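# Load cartons into flow lane by date, earliest first

## Task

Put every carton into the flow lane, arranged by the dates on them so that the carton with the earliest date sits at the front of the lane and later dates follow behind it.

## Robot and tools

Setup. Three identical i2rt Big YAM arms, arm1, arm2 and arm3, share the scene. Each has six revolute joints, a two-finger gripper and a wrist camera (arm1_cam_wrist, arm2_cam_wrist, arm3_cam_wrist). Two fixed room cameras, cam_a and cam_b, also watch. All images are 896x504 pixels. The tabletops under the arms are at z=0.720 m. Loose objects may occasionally get a small random shove.

Frame. One shared scene frame is used everywhere: metres, origin on the floor, +z up. Orientations are quaternions written qw, qx, qy, qz. Arm feet (base_link), each facing along its own +x: arm1 at (-1.399, -0.834, 0.768) quat (0.518, 0.002, 0.002, -0.855); arm2 at (-0.549, -0.349, 0.753) quat (0.266, -0.006, 0.004, 0.964); arm3 at (0.555, 0.297, 0.850) quat (0.406, 0.001, 0.000, -0.914). Reach is roughly 1.0 m from the joint1 axis. The reported hand is the point between the finger pads, about 1 cm short of the fingertips; the fingers extend along the hand's +z and separate along its y. hand_target is where the hand would be at the joint targets currently held.

move. Optional keys arm1, arm2, arm3 and cameras. Each arm key holds a separate object for that arm only; an arm not named gets no new command but may keep pushing toward earlier targets. Inside an arm object:
- joints: a dict of absolute targets by name. joint1_rad -2.879..2.879 (base yaw, positive counter-clockwise from above, 0 along the foot's +x); joint2_rad 0..3.141 (shoulder, 0 = upper arm back and level, positive lifts then swings forward); joint3_rad 0..3.019 (elbow, 0 fully folded, positive opens); joint4_rad -1.692..1.57 (hand pitch, positive tilts fingers up); joint5_rad -1.57..1.57 (hand sideways, positive to the arm's right); joint6_rad -2.094..2.094 (roll, positive clockwise viewed from behind the hand), all in radians; gripper_m 0..0.093, fingertip gap in metres. Done tolerances: ±0.045, ±0.14, ±0.09, ±0.055, ±0.03, ±0.035 rad and ±0.003 m.
- target: a list of seven numbers [x, y, z, qw, qx, qy, qz], an absolute hand pose in the scene frame, reached along a straight path starting from the current hand_target. When target is present, joints may contain only gripper_m.
- speed: top path speed in m/s, 0.002 to 0.5, default 0.25, allowed only with target; rotation is capped at twice that value in rad/s.
All motions in one call begin together; hand paths finish together, paced by the slowest, and last 0.5 to 10 s (cut off at 10 s). A call never exceeds 15 s. Each control step limits the commanded pose to within 100 mm and 20 degrees of the measured hand, so expect errors of a centimetre or more, lag, and overshoot when the arm is near straight. Paths do not avoid obstacles or other arms. cameras: list of camera names or ["all"]; omitted or null means all, [] means none; an unknown name invalidates the call. Example arm part: {"target": [x, y, z, qw, qx, qy, qz], "speed": 0.25}.

wait: seconds (0 to 10) plus optional cameras; sends nothing new and returns the full state.
zoom_image: camera (one of the five names) and region [x0, y0, x1, y1] in pixels, top-left origin, at most 504 by 504; only works on a camera included in the latest images.
read_manual: section "licences"; only returns licence text.
finished_scene: scene, the number of the scene being closed; irreversible, and the arrangement must remain correct without the robots.

Reading results. The move line lists each arm given a motion with "done" or its worst status. Per-joint statuses: off_target (stopped away from target, may still push); time_out (joint could not finish; each joint then holds a target near where it stood and keeps pushing, listed under on_its_own; send its reported position to relax it); not_followed (a safety check withheld the command, from "joint command not followed" or "pose unreachable"; the robot may retry until given new targets); limit_stop_at_motor_heat (resend the target). on_its_own shows uncommanded behaviour, and "held at" there is a target, not a reading. Arms under "as last shown" were not commanded; their lines repeat earlier values. The pictures line names the images in order; frames may be slightly older than the state. Joint velocities are rad/s (gripper m/s), "within noise" means essentially still. Joint torques are in joint order with positive toward increasing angle; joints 3 and 4 wrap at ±28 N m. Gripper: closed on nothing reads 0.000 to 0.003; gripping a hard object reads up to 0.005 narrower (or up to 0.002 wider) than the object; full force begins about 0.005 below the first-contact reading; release by commanding clearly wider than the reading. Camera calibrations are approximate; changed values are listed in results.

Avoid. Robots pressing on or hard hitting each other, including one gripper closing on another's fingers, can end the scene; the self-collision check may act too late and ignores finger, gripper and wrist-camera contact. Do not knock items off the work area or onto the floor, drop them, release them while moving, slam them, or push hard. Arms keep pushing on contact, which heats motors; MOTOR HOT warns at 85 °C and at 100 °C an OVER-TEMPERATURE FAULT drops that arm for 30 to 60 s or more. If any move or wait in a reply is refused or blocked by a stop, the remaining move, wait and finished_scene calls in that reply are skipped. The first scene is practice and may be skipped with finished_scene.

Each tool is called as name(argument=value, ...) on one line, values as JSON.

## Session

move()

Scene clock: 0.00 s.
Joint torques (N m): no reading
Heat: arm1: hottest joint1_rad 39 °C; arm2: hottest joint2_rad 40 °C; arm3: hottest joint1_rad 35 °C.
Joint velocities: within noise
arm1.joint_positions: joint1_rad=+0.194 joint2_rad=+0.304 joint3_rad=+1.546 joint4_rad=-1.590 joint5_rad=-0.074 joint6_rad=+0.225 gripper_m=+0.09396
arm1.joint_status: not commanded
arm1.hand: x=-1.3980 y=-0.8742 z=+1.3539 quat_wxyz=(-0.413, -0.697, -0.432, +0.395) (m; scene frame)
arm1.hand_target: x=-1.3971 y=-0.8712 z=+1.3606 quat_wxyz=(-0.419, -0.692, -0.430, +0.401) (m; scene frame)
arm1.hand_status: not commanded
arm2.joint_positions: joint1_rad=+0.324 joint2_rad=+0.267 joint3_rad=+1.656 joint4_rad=-1.577 joint5_rad=-0.025 joint6_rad=+0.557 gripper_m=+0.09396
arm2.joint_status: not commanded
arm2.hand: x=-0.5408 y=-0.3488 z=+1.3788 quat_wxyz=(+0.121, +0.719, -0.287, -0.622) (m; scene frame)
arm2.hand_target: x=-0.5353 y=-0.3500 z=+1.3818 quat_wxyz=(+0.122, +0.714, -0.285, -0.628) (m; scene frame)
arm2.hand_status: not commanded
arm3.joint_positions: joint1_rad=+0.466 joint2_rad=+0.542 joint3_rad=+1.486 joint4_rad=-1.413 joint5_rad=-0.179 joint6_rad=-0.503 gripper_m=+0.09396
arm3.joint_status: not commanded
arm3.hand: x=+0.5364 y=+0.1220 z=+1.4334 quat_wxyz=(-0.274, -0.490, -0.695, +0.450) (m; scene frame)
arm3.hand_target: x=+0.5374 y=+0.1259 z=+1.4420 quat_wxyz=(-0.277, -0.485, -0.691, +0.459) (m; scene frame)
arm3.hand_status: not commanded
pictures: arm1_cam_wrist, arm2_cam_wrist, arm3_cam_wrist, cam_a, cam_b

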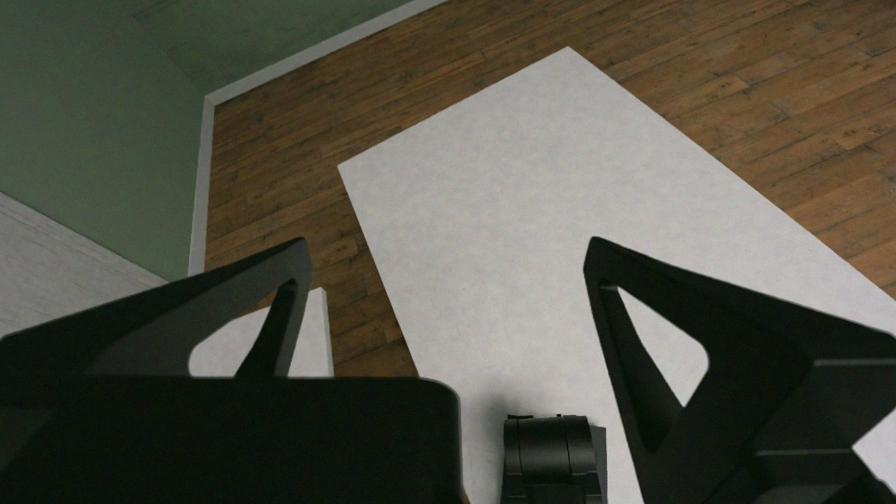

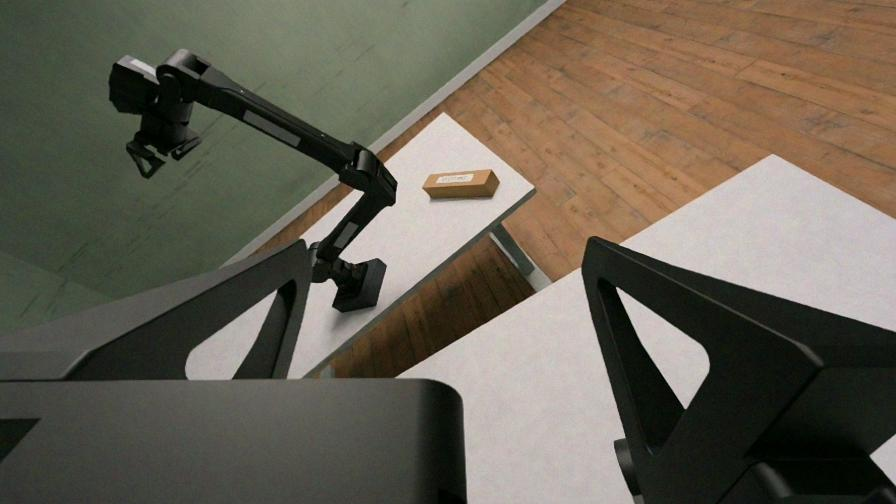

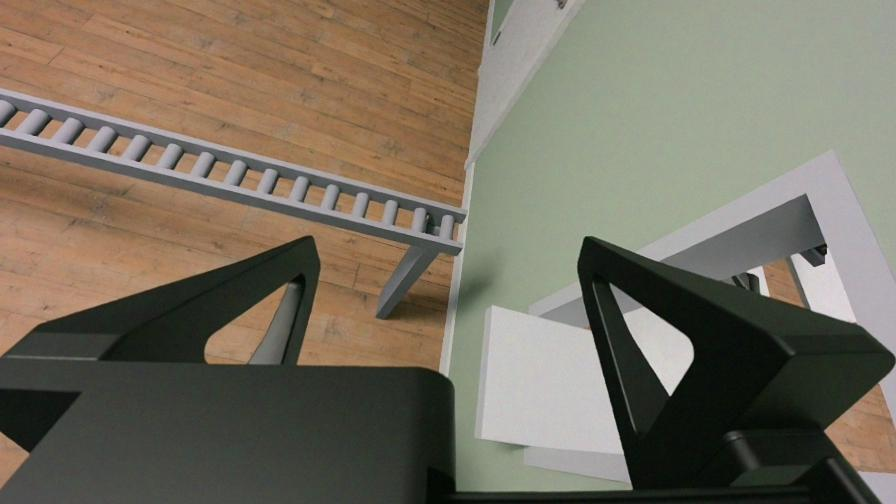

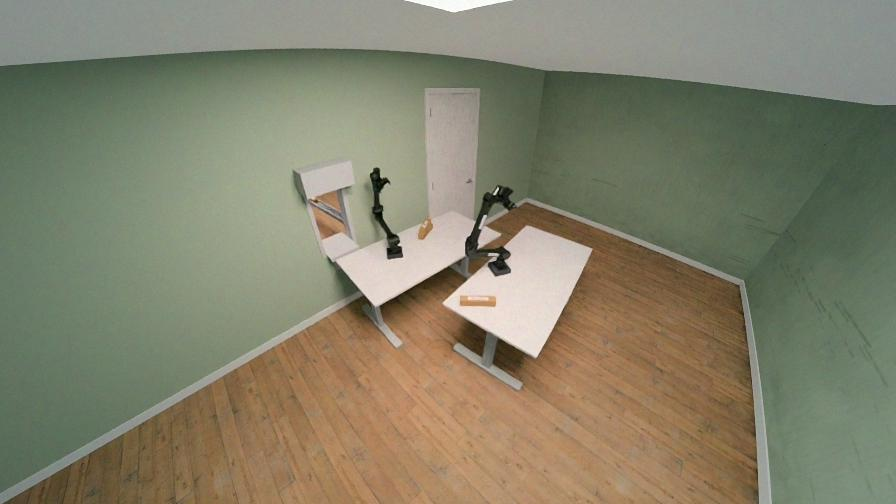

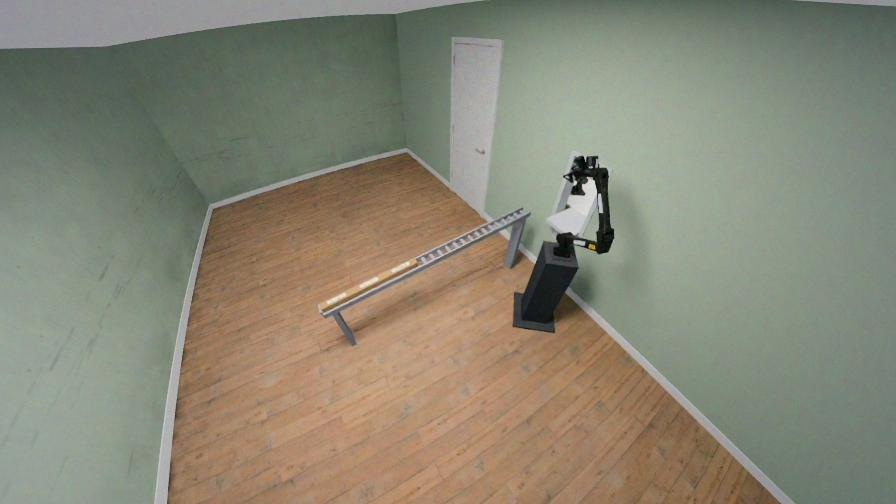

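zoom_image(camera="cam_a", region=[270, 140, 620, 380])

zoom_image(camera="cam_b", region=[290, 130, 640, 370])

zoom_image(camera="arm2_cam_wrist", region=[390, 140, 550, 230])

zoom_image(camera="cam_b", region=[310, 240, 450, 330])

zoom_image(camera="cam_a", region=[440, 270, 540, 330])

zoom_image(camera="cam_a", region=[380, 200, 470, 260])

Scaled by 1.440 from the camera's 896x504 image, which has a finer 1280x720 frame.

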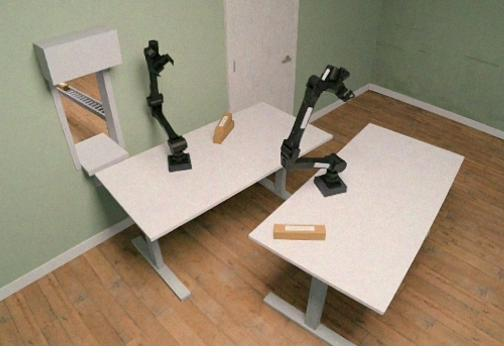

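Scaled by 1.440 from the camera's 896x504 image, which has a finer 1280x720 frame.

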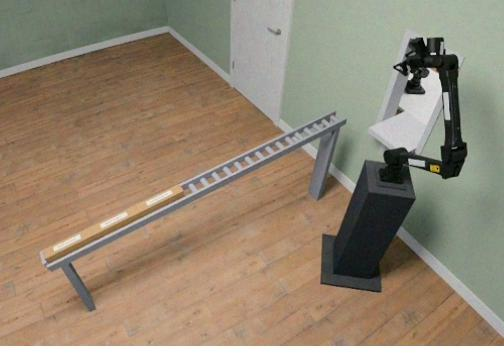

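Scaled by 3.150 from the camera's 896x504 image, which has a finer 1280x720 frame.

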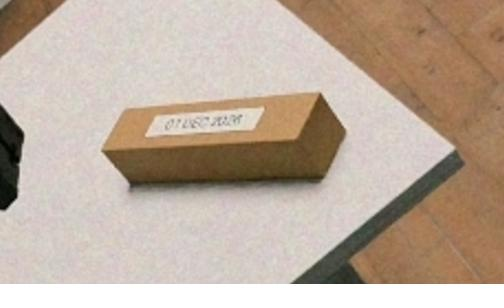

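Scaled by 3.600 from the camera's 896x504 image, which has a finer 1280x720 frame.

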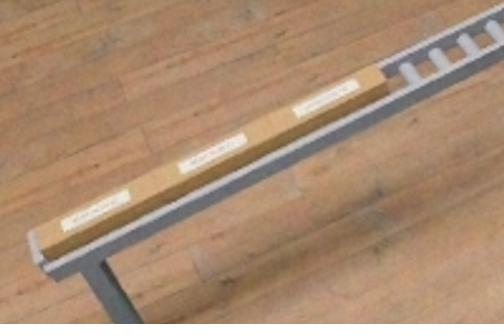

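Scaled by 5.040 from the camera's 896x504 image, which has a finer 1280x720 frame.

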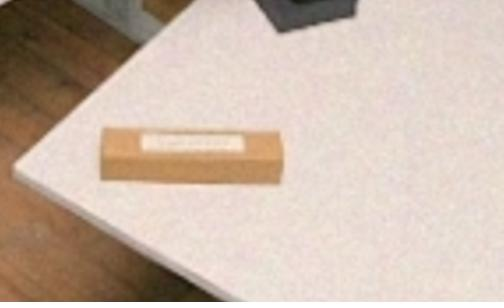

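Scaled by 5.600 from the camera's 896x504 image, which has a finer 1280x720 frame.

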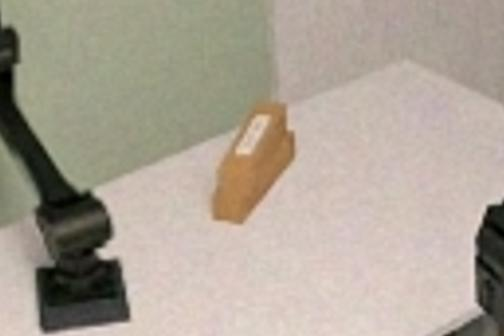

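zoom_image(camera="arm3_cam_wrist", region=[440, 130, 896, 504])

zoom_image(camera="cam_b", region=[480, 130, 640, 270])

zoom_image(camera="cam_a", region=[280, 150, 400, 280])

zoom_image(camera="arm2_cam_wrist", region=[415, 160, 510, 210])

Scaled by 1.105 from the camera's 896x504 image, which has a finer 1280x720 frame.

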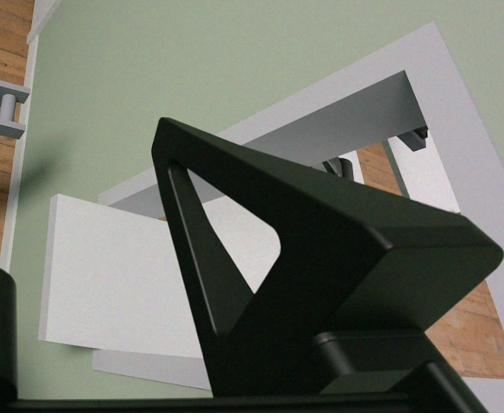

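Scaled by 3.150 from the camera's 896x504 image, which has a finer 1280x720 frame.

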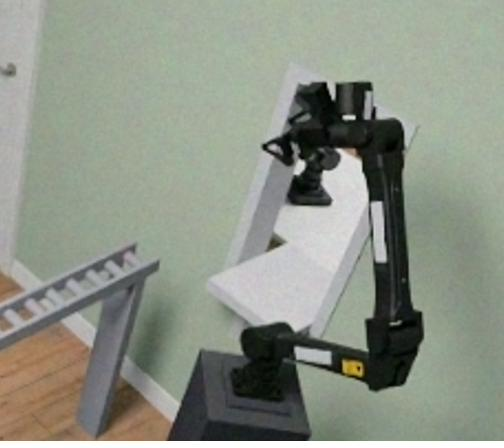

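Scaled by 3.877 from the camera's 896x504 image, which has a finer 1280x720 frame.

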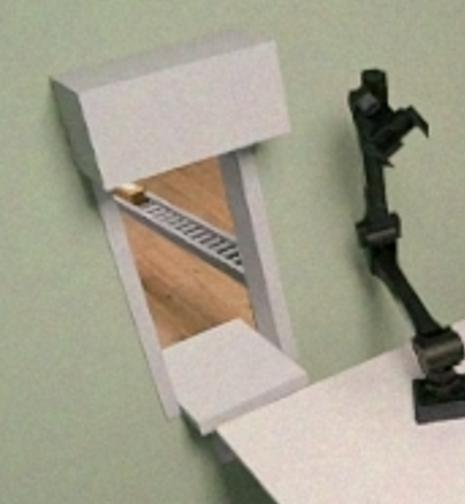

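Scaled by 5.305 from the camera's 896x504 image, which has a finer 1280x720 frame.

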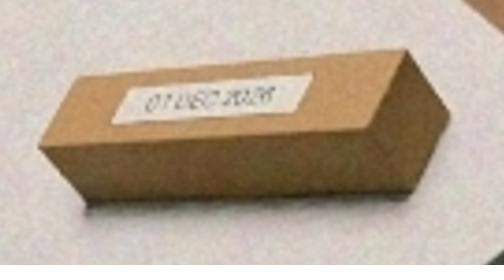

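zoom_image(camera="cam_b", region=[316, 280, 366, 308])

move(arm1={"joints": {"joint1_rad": -2.393, "joint2_rad": 1.53, "joint3_rad": 1.61, "joint4_rad": -1.65, "joint5_rad": 0, "joint6_rad": 0}}, arm2={"joints": {"joint1_rad": 2.265, "joint2_rad": 1.532, "joint3_rad": 1.614, "joint4_rad": -1.65, "joint5_rad": 0, "joint6_rad": 0}}, arm3={"joints": {"joint1_rad": 1.9, "joint2_rad": 1.2, "joint3_rad": 1.8, "joint4_rad": -1.2, "joint5_rad": 0, "joint6_rad": 0}})

Scaled by 10.080 from the camera's 896x504 image, which has a finer 1280x720 frame.

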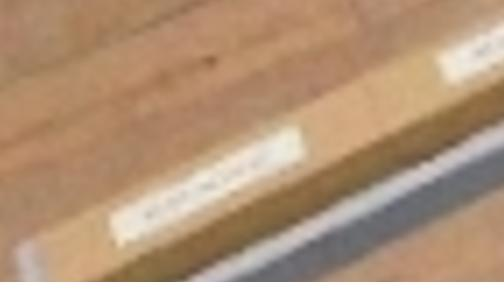

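Scene clock: 125.97 s.
Joint torques (N m): arm1=[0.38 -15.74 10.19 -0.23 -0.01 -0.04] | arm2=[0.26 -12.51 10.29 -0.05 0.02 -0.11] | arm3=[1.26 -9.64 13.68 1.88 0.04 0.12]
Heat: arm1: hottest joint1_rad 39 °C; arm2: hottest joint2_rad 41 °C; arm3: hottest joint3_rad 37 °C.
move: arm1 done; arm2 done; arm3 done
Joint velocities: within noise
arm1.joint_positions: joint1_rad=-2.387 joint2_rad=+1.543 joint3_rad=+1.594 joint4_rad=-1.640 joint5_rad=+0.002 joint6_rad=+0.006 gripper_m=+0.09398
arm1.joint_status: all done
arm1.hand: x=-1.5215 y=-0.3962 z=+1.0543 quat_wxyz=(-0.002, -0.795, +0.607, -0.007) (m; scene frame)
arm1.hand_target: x=-1.5190 y=-0.3964 z=+1.0662 quat_wxyz=(+0.003, -0.795, +0.607, +0.001) (m; scene frame)
arm1.hand_status: not commanded
arm2.joint_positions: joint1_rad=+2.261 joint2_rad=+1.534 joint3_rad=+1.612 joint4_rad=-1.642 joint5_rad=-0.001 joint6_rad=+0.009 gripper_m=+0.09398
arm2.joint_status: all done
arm2.hand: x=-0.4829 y=-0.7988 z=+1.0543 quat_wxyz=(+0.010, +0.655, +0.755, -0.003) (m; scene frame)
arm2.hand_target: x=-0.4814 y=-0.7966 z=+1.0558 quat_wxyz=(+0.008, +0.650, +0.760, -0.002) (m; scene frame)
arm2.hand_status: not commanded
arm3.joint_positions: joint1_rad=+1.889 joint2_rad=+1.187 joint3_rad=+1.772 joint4_rad=-1.207 joint5_rad=+0.000 joint6_rad=-0.008 gripper_m=+0.09398
arm3.joint_status: all done
arm3.hand: x=+0.9751 y=+0.1104 z=+1.4257 quat_wxyz=(-0.448, -0.180, -0.871, +0.096) (m; scene frame)
arm3.hand_target: x=+0.9816 y=+0.1131 z=+1.4358 quat_wxyz=(-0.458, -0.178, -0.866, +0.094) (m; scene frame)
arm3.hand_status: not commanded
pictures: arm1_cam_wrist, arm2_cam_wrist, arm3_cam_wrist, cam_a, cam_b
camera_calibration:
arm1_cam_wrist: T_world_to_cam=[[0.963422, 0.267309, -0.0190902, 1.59517], [0.217697, -0.739088, 0.637462, -0.635895], [0.15629, -0.6183, -0.770245, 0.928369], [0, 0, 0, 1]] pos_world=[-1.54349, -0.322375, 1.15088]
arm2_cam_wrist: T_world_to_cam=[[-0.989373, -0.145336, 0.00442633, -0.600527], [-0.119085, 0.827387, 0.548862, 0.0327587], [-0.0834315, 0.542502, -0.835901, 1.39726], [0, 0, 0, 1]] pos_world=[-0.473669, -0.8724, 1.15265]
arm3_cam_wrist: T_world_to_cam=[[-0.406301, -0.913695, -0.00894136, 0.510736], [-0.868306, 0.389128, -0.307612, 1.24414], [0.284543, -0.117219, -0.95147, 1.21501], [0, 0, 0, 1]] pos_world=[0.942087, 0.124949, 1.54332]

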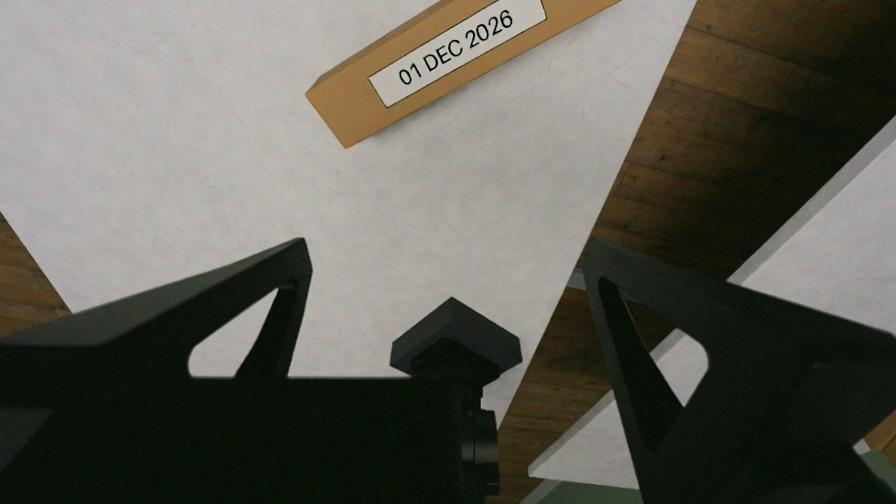

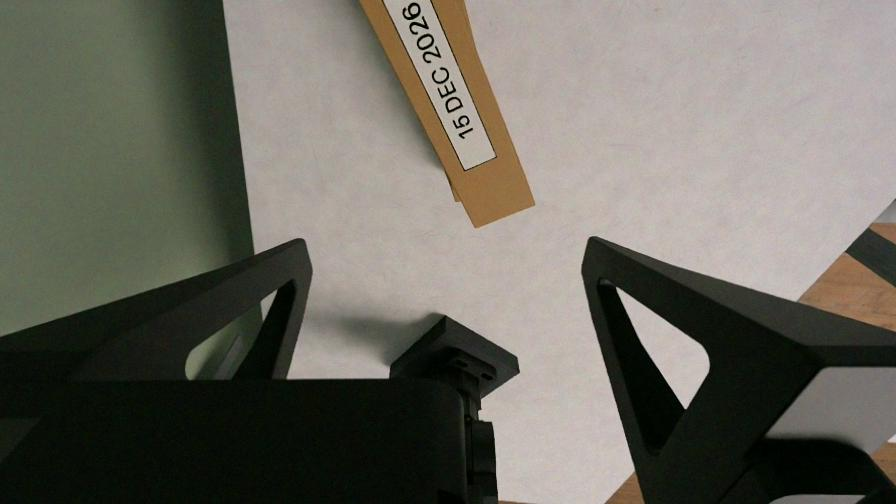

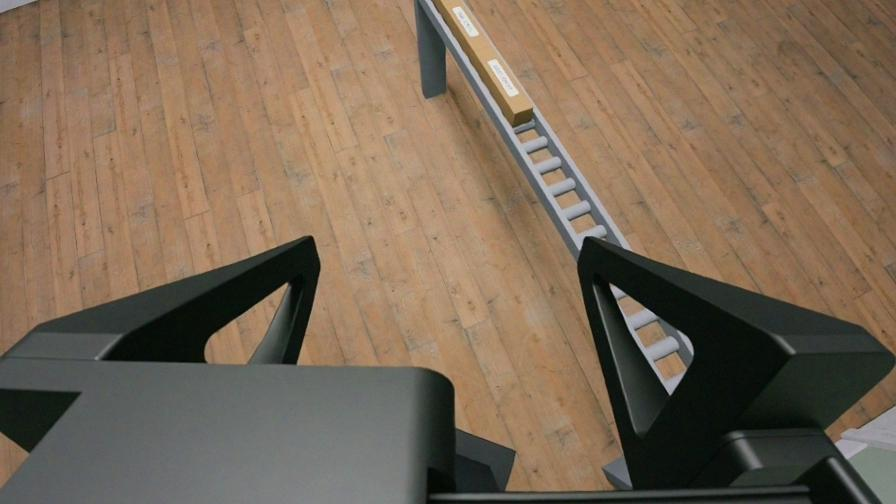

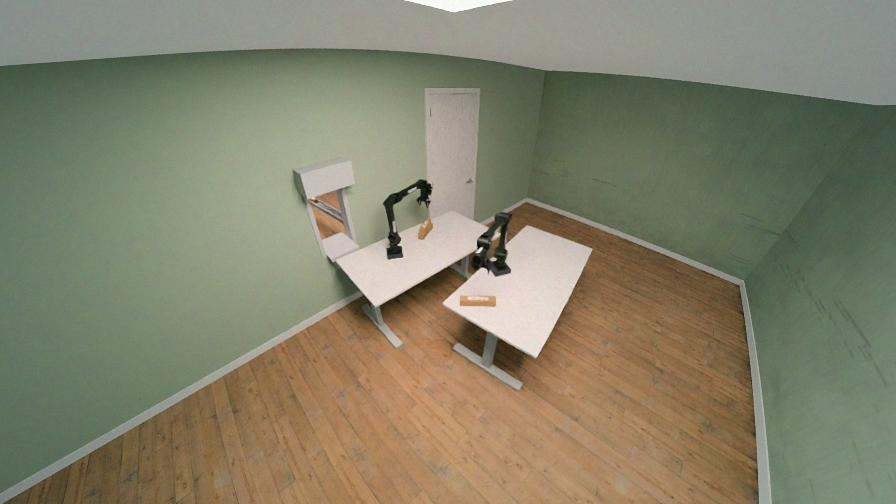

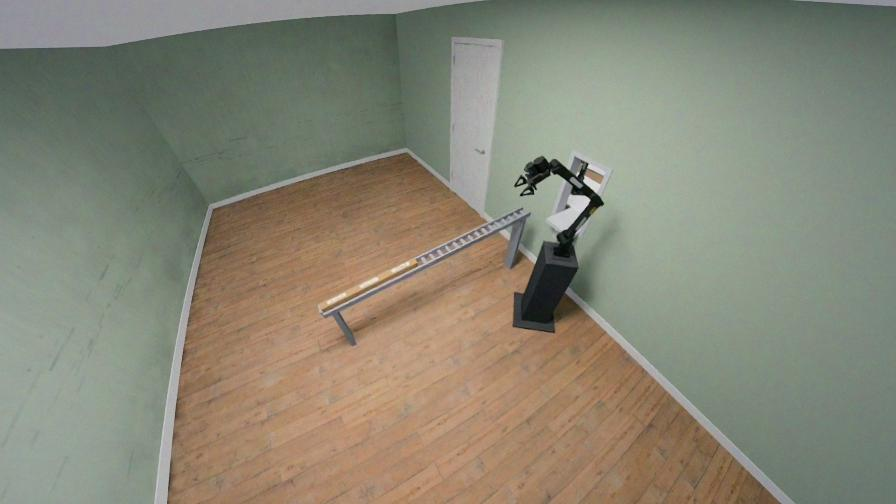

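zoom_image(camera="arm3_cam_wrist", region=[400, 0, 560, 120])

zoom_image(camera="arm1_cam_wrist", region=[280, 0, 720, 160])

zoom_image(camera="arm2_cam_wrist", region=[330, 0, 570, 240])

Scaled by 3.150 from the camera's 896x504 image, which has a finer 1280x720 frame.

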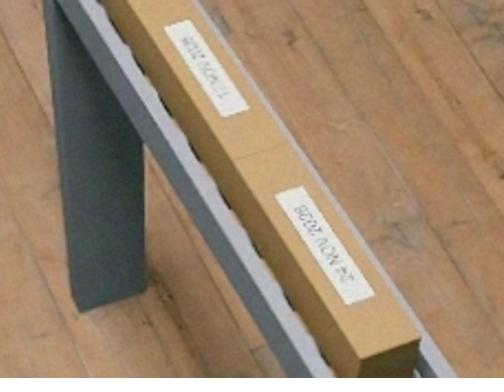

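Scaled by 1.145 from the camera's 896x504 image, which has a finer 1280x720 frame.

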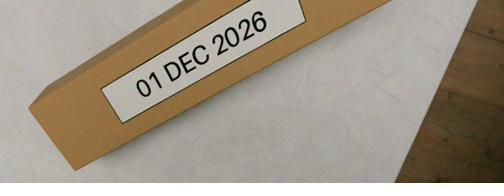

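Scaled by 2.100 from the camera's 896x504 image, which has a finer 1280x720 frame.

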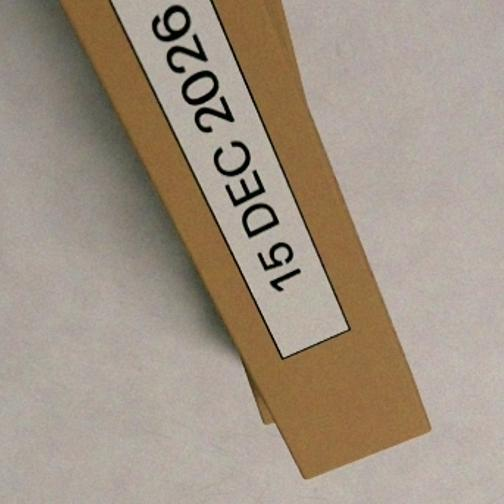

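move(arm1={"joints": {"joint2_rad": 1.206, "joint3_rad": 1.17, "joint4_rad": -1.011}}, arm2={"joints": {"joint2_rad": 1.205, "joint3_rad": 1.209, "joint4_rad": -1.051}}, arm3={"joints": {"joint1_rad": 0.909, "joint2_rad": 1.591, "joint3_rad": 1.474, "joint4_rad": -0.929}}, cameras=["arm1_cam_wrist", "arm2_cam_wrist", "arm3_cam_wrist"])

Scene clock: 157.63 s.
Joint torques (N m): arm1=[0.32 -9.7 10.28 1.52 -0.01 -0.04] | arm2=[0.26 -6.95 9.99 1.92 0.02 -0.11] | arm3=[0.15 -18.2 14.63 1.54 -0.01 0.12]
Heat: arm1: hottest joint3_rad 41 °C; arm2: hottest joint3_rad 42 °C; arm3: hottest joint3_rad 39 °C.
move: arm1 done; arm2 done; arm3 done
Joint velocities: within noise
arm1.joint_positions: joint1_rad=-2.387 joint2_rad=+1.205 joint3_rad=+1.163 joint4_rad=-1.028 joint5_rad=+0.002 joint6_rad=+0.006 gripper_m=+0.09398
arm1.joint_status: all done
arm1.hand: x=-1.5197 y=-0.4025 z=+1.0466 quat_wxyz=(+0.153, -0.770, +0.587, +0.198) (m; scene frame)
arm1.hand_target: x=-1.5189 y=-0.3966 z=+1.0513 quat_wxyz=(+0.160, -0.768, +0.585, +0.206) (m; scene frame)
arm1.hand_status: not commanded
arm2.joint_positions: joint1_rad=+2.261 joint2_rad=+1.196 joint3_rad=+1.223 joint4_rad=-1.064 joint5_rad=-0.001 joint6_rad=+0.009 gripper_m=+0.09398
arm2.joint_status: all done
arm2.hand: x=-0.4838 y=-0.7937 z=+1.0649 quat_wxyz=(+0.208, +0.632, +0.727, -0.172) (m; scene frame)
arm2.hand_target: x=-0.4817 y=-0.7949 z=+1.0558 quat_wxyz=(+0.204, +0.628, +0.732, -0.170) (m; scene frame)
arm2.hand_status: not commanded
arm3.joint_positions: joint1_rad=+0.907 joint2_rad=+1.576 joint3_rad=+1.444 joint4_rad=-0.939 joint5_rad=+0.001 joint6_rad=-0.006 gripper_m=+0.09398
arm3.joint_status: all done
arm3.hand: x=+0.6544 y=-0.2824 z=+1.0929 quat_wxyz=(-0.189, -0.622, -0.743, +0.159) (m; scene frame)
arm3.hand_target: x=+0.6578 y=-0.2935 z=+1.1003 quat_wxyz=(-0.199, -0.621, -0.740, +0.166) (m; scene frame)
arm3.hand_status: not commanded
pictures: arm1_cam_wrist, arm2_cam_wrist, arm3_cam_wrist
camera_calibration:
arm1_cam_wrist: T_world_to_cam=[[0.960255, 0.278581, -0.0173996, 1.59293], [0.277382, -0.945459, 0.170783, -0.139975], [0.031126, -0.168821, -0.985155, 1.13391], [0, 0, 0, 1]] pos_world=[-1.52609, -0.384672, 1.1687]
arm2_cam_wrist: T_world_to_cam=[[-0.990148, -0.140027, 0.000351895, -0.592471], [-0.139793, 0.98863, 0.0553993, 0.666015], [-0.0081053, 0.0548043, -0.998464, 1.2258], [0, 0, 0, 1]] pos_world=[-0.483594, -0.808583, 1.18722]
arm3_cam_wrist: T_world_to_cam=[[-0.986485, -0.163649, -0.00810002, 0.609051], [-0.163198, 0.976959, 0.137541, 0.234216], [-0.014595, 0.137004, -0.990463, 1.25372], [0, 0, 0, 1]] pos_world=[0.657342, -0.300914, 1.21449]

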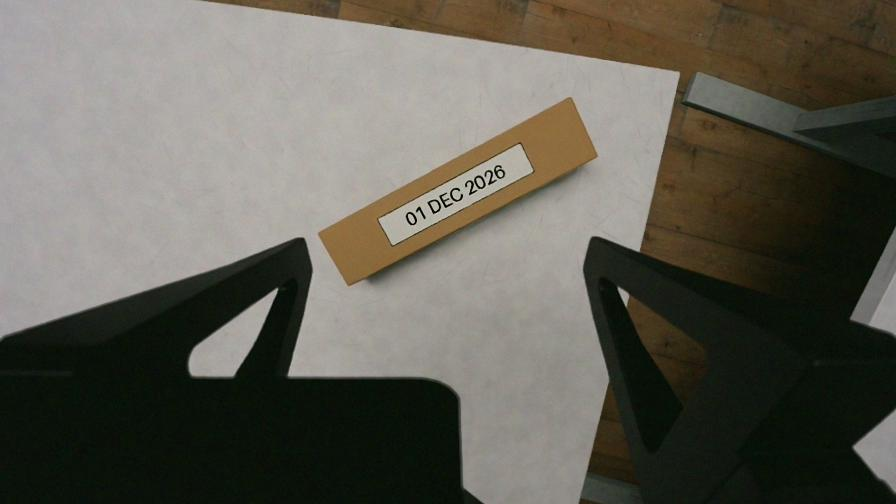

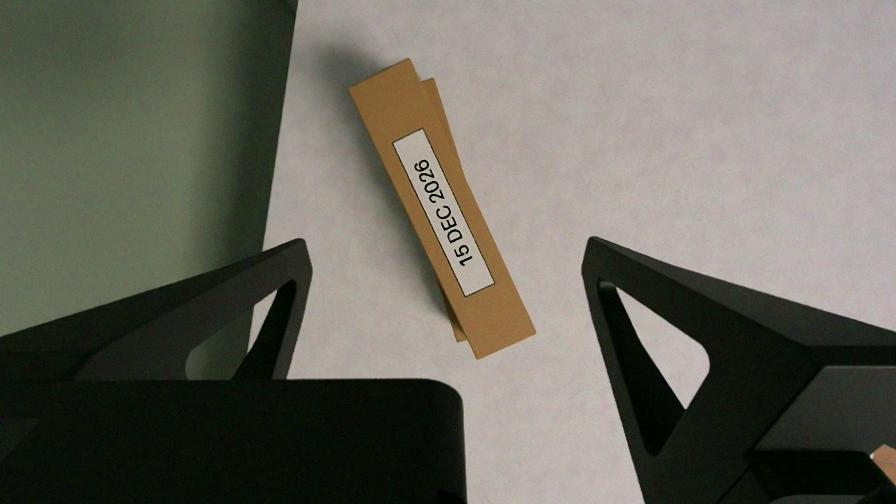

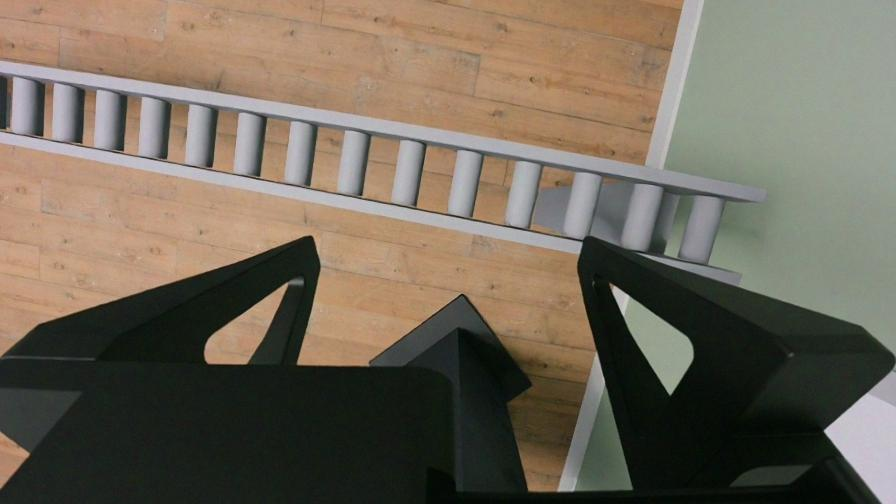

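move(arm2={"joints": {"joint1_rad": -1.916, "joint2_rad": 0.948, "joint3_rad": 1.032, "joint4_rad": -0.96}}, arm3={"joints": {"joint1_rad": -0.29, "joint2_rad": 1.116, "joint3_rad": 1.017, "joint4_rad": -0.948}}, cameras=["arm2_cam_wrist", "arm3_cam_wrist", "cam_a", "cam_b"])

Scene clock: 198.80 s.
Joint torques (N m): arm1=[0.21 -9.7 10.25 1.55 0 -0.03] | arm2=[-0.67 -4.66 9.95 1.69 -0.03 -0.1] | arm3=[-0.67 -10.05 11.7 0.85 0.02 0.12]
Heat: arm1: hottest joint3_rad 40 °C; arm2: hottest joint3_rad 42 °C; arm3: hottest joint3_rad 45 °C.
move: arm2 done; arm3 done
Joint velocities: within noise
arm1: as last shown
arm2.joint_positions: joint1_rad=-1.907 joint2_rad=+0.953 joint3_rad=+1.049 joint4_rad=-0.963 joint5_rad=+0.000 joint6_rad=+0.009 gripper_m=+0.09403
arm2.joint_status: all done
arm2.hand: x=-0.2462 y=-0.0914 z=+1.0806 quat_wxyz=(-0.326, +0.318, -0.883, -0.112) (m; scene frame)
arm2.hand_target: x=-0.2464 y=-0.0961 z=+1.0740 quat_wxyz=(-0.323, +0.319, -0.885, -0.108) (m; scene frame)
arm2.hand_status: not commanded
arm3.joint_positions: joint1_rad=-0.281 joint2_rad=+1.115 joint3_rad=+1.021 joint4_rad=-0.939 joint5_rad=+0.000 joint6_rad=-0.006 gripper_m=+0.09400
arm3.joint_status: all done
arm3.hand: x=+0.1947 y=+0.0753 z=+1.1030 quat_wxyz=(-0.072, -0.927, -0.267, +0.255) (m; scene frame)
arm3.hand_target: x=+0.1952 y=+0.0799 z=+1.0992 quat_wxyz=(-0.070, -0.930, -0.261, +0.248) (m; scene frame)
arm3.hand_status: not commanded
pictures: arm2_cam_wrist, arm3_cam_wrist, cam_a, cam_b
camera_calibration:
arm2_cam_wrist: T_world_to_cam=[[0.630915, -0.775533, 0.0222321, 0.0585151], [-0.770162, -0.629495, -0.102895, -0.127927], [0.0937937, 0.0477959, -0.994444, 1.22502], [0, 0, 0, 1]] pos_world=[-0.250341, -0.0936996, 1.20375]
arm3_cam_wrist: T_world_to_cam=[[-0.520567, 0.853784, -0.00785077, 0.0466555], [0.849003, 0.518584, 0.101318, -0.314228], [0.090575, 0.0460775, -0.994823, 1.19914], [0, 0, 0, 1]] pos_world=[0.182456, 0.0678664, 1.22513]

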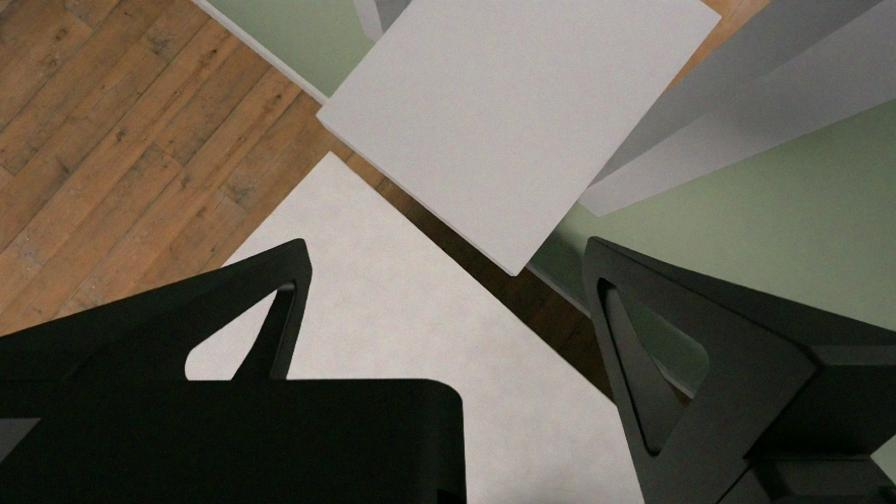

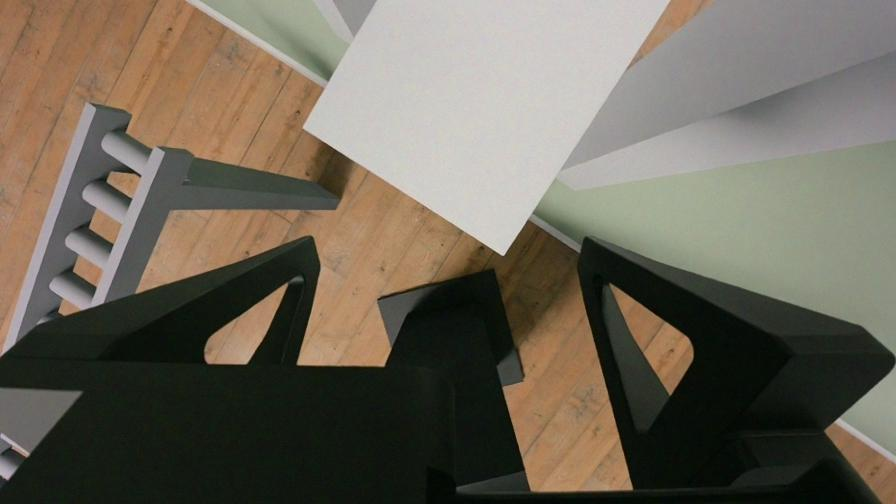

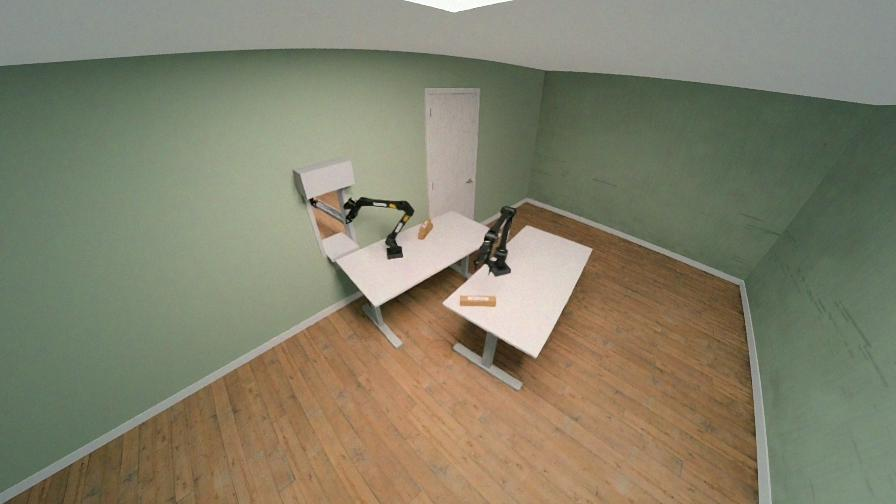

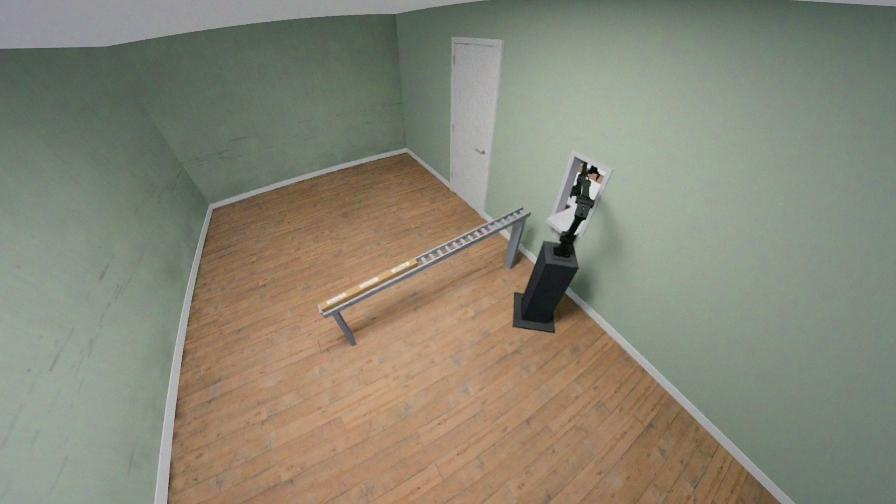

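move(arm1={"joints": {"joint1_rad": -2.388, "joint2_rad": 1.614, "joint3_rad": 1.187, "joint4_rad": -1.144, "joint6_rad": 1.078}}, arm2={"joints": {"joint1_rad": 2.259, "joint2_rad": 1.628, "joint3_rad": 1.412, "joint4_rad": -1.355, "joint6_rad": -0.428}}, arm3={"joints": {"joint1_rad": 0.909, "joint2_rad": 1.591, "joint3_rad": 1.474, "joint4_rad": -0.929}}, cameras=["arm1_cam_wrist", "arm2_cam_wrist"])

Scene clock: 233.73 s.
Joint torques (N m): arm1=[0.73 -15.56 9.61 -0.25 0.1 0.13] | arm2=[-0.15 -14.04 10.52 -0.05 -0.03 -0.11] | arm3=[0.38 -20.07 16.31 1.21 0.06 0.12]
Heat: arm1: hottest joint3_rad 41 °C; arm2: hottest joint3_rad 43 °C; arm3: hottest joint3_rad 41 °C.
move: arm1 done; arm2 done; arm3 done
Joint velocities: within noise
arm1.joint_positions: joint1_rad=-2.387 joint2_rad=+1.626 joint3_rad=+1.163 joint4_rad=-1.135 joint5_rad=+0.001 joint6_rad=+1.069 gripper_m=+0.09399
arm1.joint_status: all done
arm1.hand: x=-1.5184 y=-0.4051 z=+0.8583 quat_wxyz=(+0.001, -0.378, +0.926, -0.011) (m; scene frame)
arm1.hand_target: x=-1.5204 y=-0.3975 z=+0.8716 quat_wxyz=(+0.002, -0.373, +0.928, +0.002) (m; scene frame)
arm1.hand_status: not commanded
arm2.joint_positions: joint1_rad=+2.260 joint2_rad=+1.633 joint3_rad=+1.403 joint4_rad=-1.346 joint5_rad=-0.001 joint6_rad=-0.419 gripper_m=+0.09404
arm2.joint_status: all done
arm2.hand: x=-0.4785 y=-0.8255 z=+0.9308 quat_wxyz=(+0.006, +0.481, +0.877, -0.001) (m; scene frame)
arm2.hand_target: x=-0.4789 y=-0.8260 z=+0.9361 quat_wxyz=(+0.007, +0.477, +0.879, -0.003) (m; scene frame)
arm2.hand_status: not commanded
arm3.joint_positions: joint1_rad=+0.905 joint2_rad=+1.593 joint3_rad=+1.424 joint4_rad=-0.931 joint5_rad=-0.001 joint6_rad=-0.006 gripper_m=+0.09401
arm3.joint_status: all done
arm3.hand: x=+0.6534 y=-0.2804 z=+1.0743 quat_wxyz=(-0.179, -0.624, -0.745, +0.150) (m; scene frame)
arm3.hand_target: x=+0.6578 y=-0.2935 z=+1.1005 quat_wxyz=(-0.199, -0.621, -0.740, +0.166) (m; scene frame)
arm3.hand_status: not commanded
pictures: arm1_cam_wrist, arm2_cam_wrist
camera_calibration:
arm1_cam_wrist: T_world_to_cam=[[0.702493, -0.711685, -0.00278026, 0.783955], [-0.550482, -0.54584, 0.631687, -1.60134], [-0.45108, -0.442225, -0.775219, -0.0751613], [0, 0, 0, 1]] pos_world=[-1.46614, -0.349386, 0.955461]
arm2_cam_wrist: T_world_to_cam=[[-0.840317, -0.542029, 0.00850173, -0.859421], [-0.446297, 0.700633, 0.556716, -0.145411], [-0.307713, 0.464023, -0.830659, 1.13187], [0, 0, 0, 1]] pos_world=[-0.43879, -0.889167, 1.02846]

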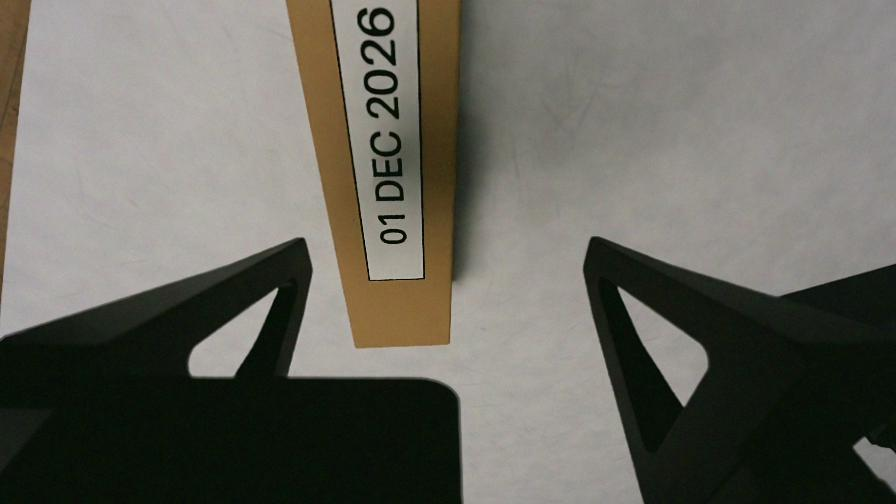

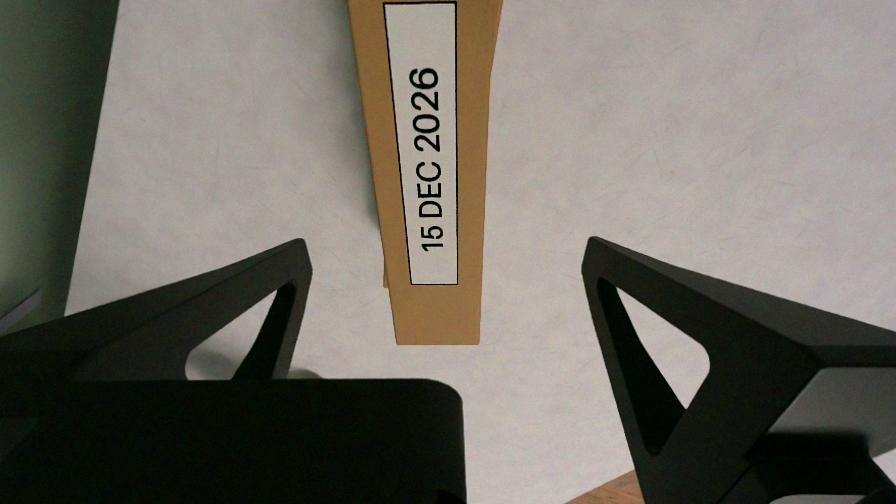

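move(cameras=["cam_a", "arm1_cam_wrist"])

zoom_image(camera="cam_a", region=[440, 270, 540, 330])

Scene clock: 252.30 s.
Joint torques (N m): arm1=[0.67 -15.56 9.59 -0.24 0.1 0.13] | arm2=[-0.15 -14.1 10.52 -0.06 -0.03 -0.11] | arm3=[0.56 -20.01 16.31 1.2 0.06 0.11]
Heat: arm1: hottest joint3_rad 41 °C; arm2: hottest joint3_rad 45 °C; arm3: hottest joint3_rad 43 °C.
Joint velocities: within noise
arm1.joint_positions: joint1_rad=-2.387 joint2_rad=+1.626 joint3_rad=+1.163 joint4_rad=-1.135 joint5_rad=+0.001 joint6_rad=+1.069 gripper_m=+0.09399
arm1.joint_status: all done
arm1.hand: x=-1.5184 y=-0.4051 z=+0.8583 quat_wxyz=(+0.001, -0.378, +0.926, -0.011) (m; scene frame)
arm1.hand_target: x=-1.5204 y=-0.3975 z=+0.8716 quat_wxyz=(+0.002, -0.373, +0.928, +0.002) (m; scene frame)
arm1.hand_status: not commanded
arm2.joint_positions: joint1_rad=+2.260 joint2_rad=+1.633 joint3_rad=+1.403 joint4_rad=-1.347 joint5_rad=-0.001 joint6_rad=-0.419 gripper_m=+0.09404
arm2.joint_status: all done
arm2.hand: x=-0.4785 y=-0.8254 z=+0.9308 quat_wxyz=(+0.006, +0.481, +0.877, +0.000) (m; scene frame)
arm2.hand_target: x=-0.4789 y=-0.8260 z=+0.9361 quat_wxyz=(+0.007, +0.477, +0.879, -0.003) (m; scene frame)
arm2.hand_status: not commanded
arm3.joint_positions: joint1_rad=+0.905 joint2_rad=+1.593 joint3_rad=+1.424 joint4_rad=-0.931 joint5_rad=-0.001 joint6_rad=-0.006 gripper_m=+0.09401
arm3.joint_status: all done
arm3.hand: x=+0.6534 y=-0.2804 z=+1.0743 quat_wxyz=(-0.179, -0.624, -0.745, +0.150) (m; scene frame)
arm3.hand_target: x=+0.6578 y=-0.2935 z=+1.1005 quat_wxyz=(-0.199, -0.621, -0.740, +0.166) (m; scene frame)
arm3.hand_status: not commanded
pictures: arm1_cam_wrist, cam_a
camera_calibration:
arm1_cam_wrist: T_world_to_cam=[[0.702493, -0.711685, -0.00278026, 0.783955], [-0.550482, -0.54584, 0.631687, -1.60134], [-0.45108, -0.442225, -0.775219, -0.0751613], [0, 0, 0, 1]] pos_world=[-1.46614, -0.349386, 0.955461]

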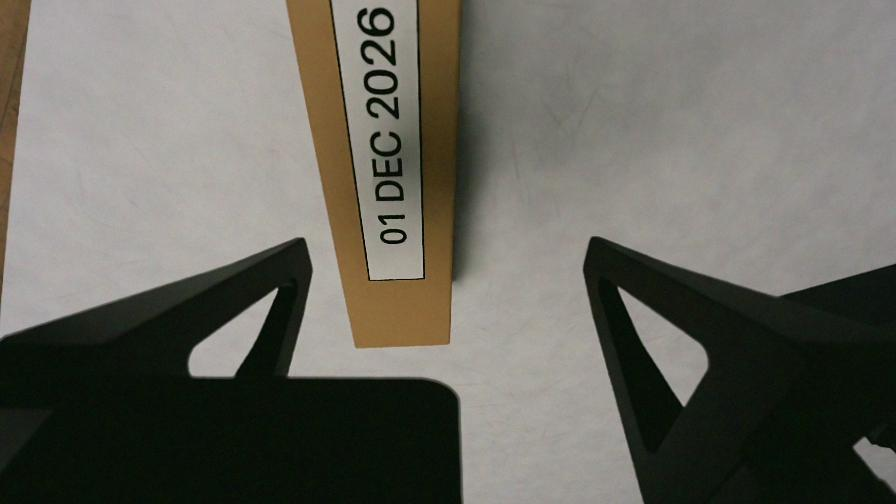

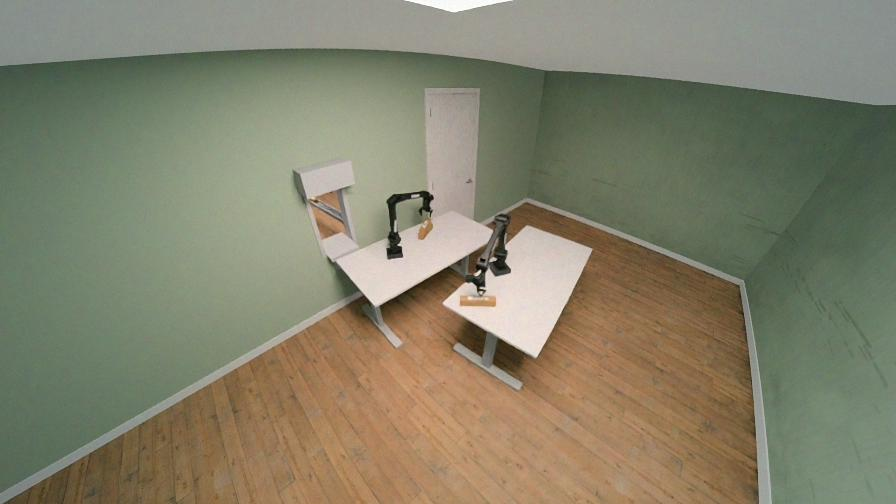

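Scaled by 5.040 from the camera's 896x504 image, which has a finer 1280x720 frame.

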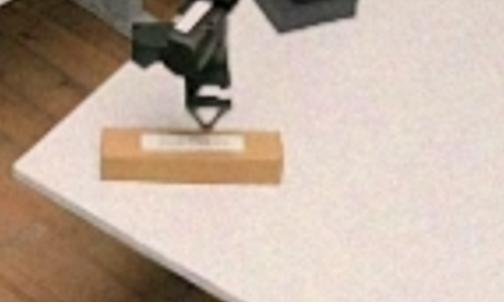

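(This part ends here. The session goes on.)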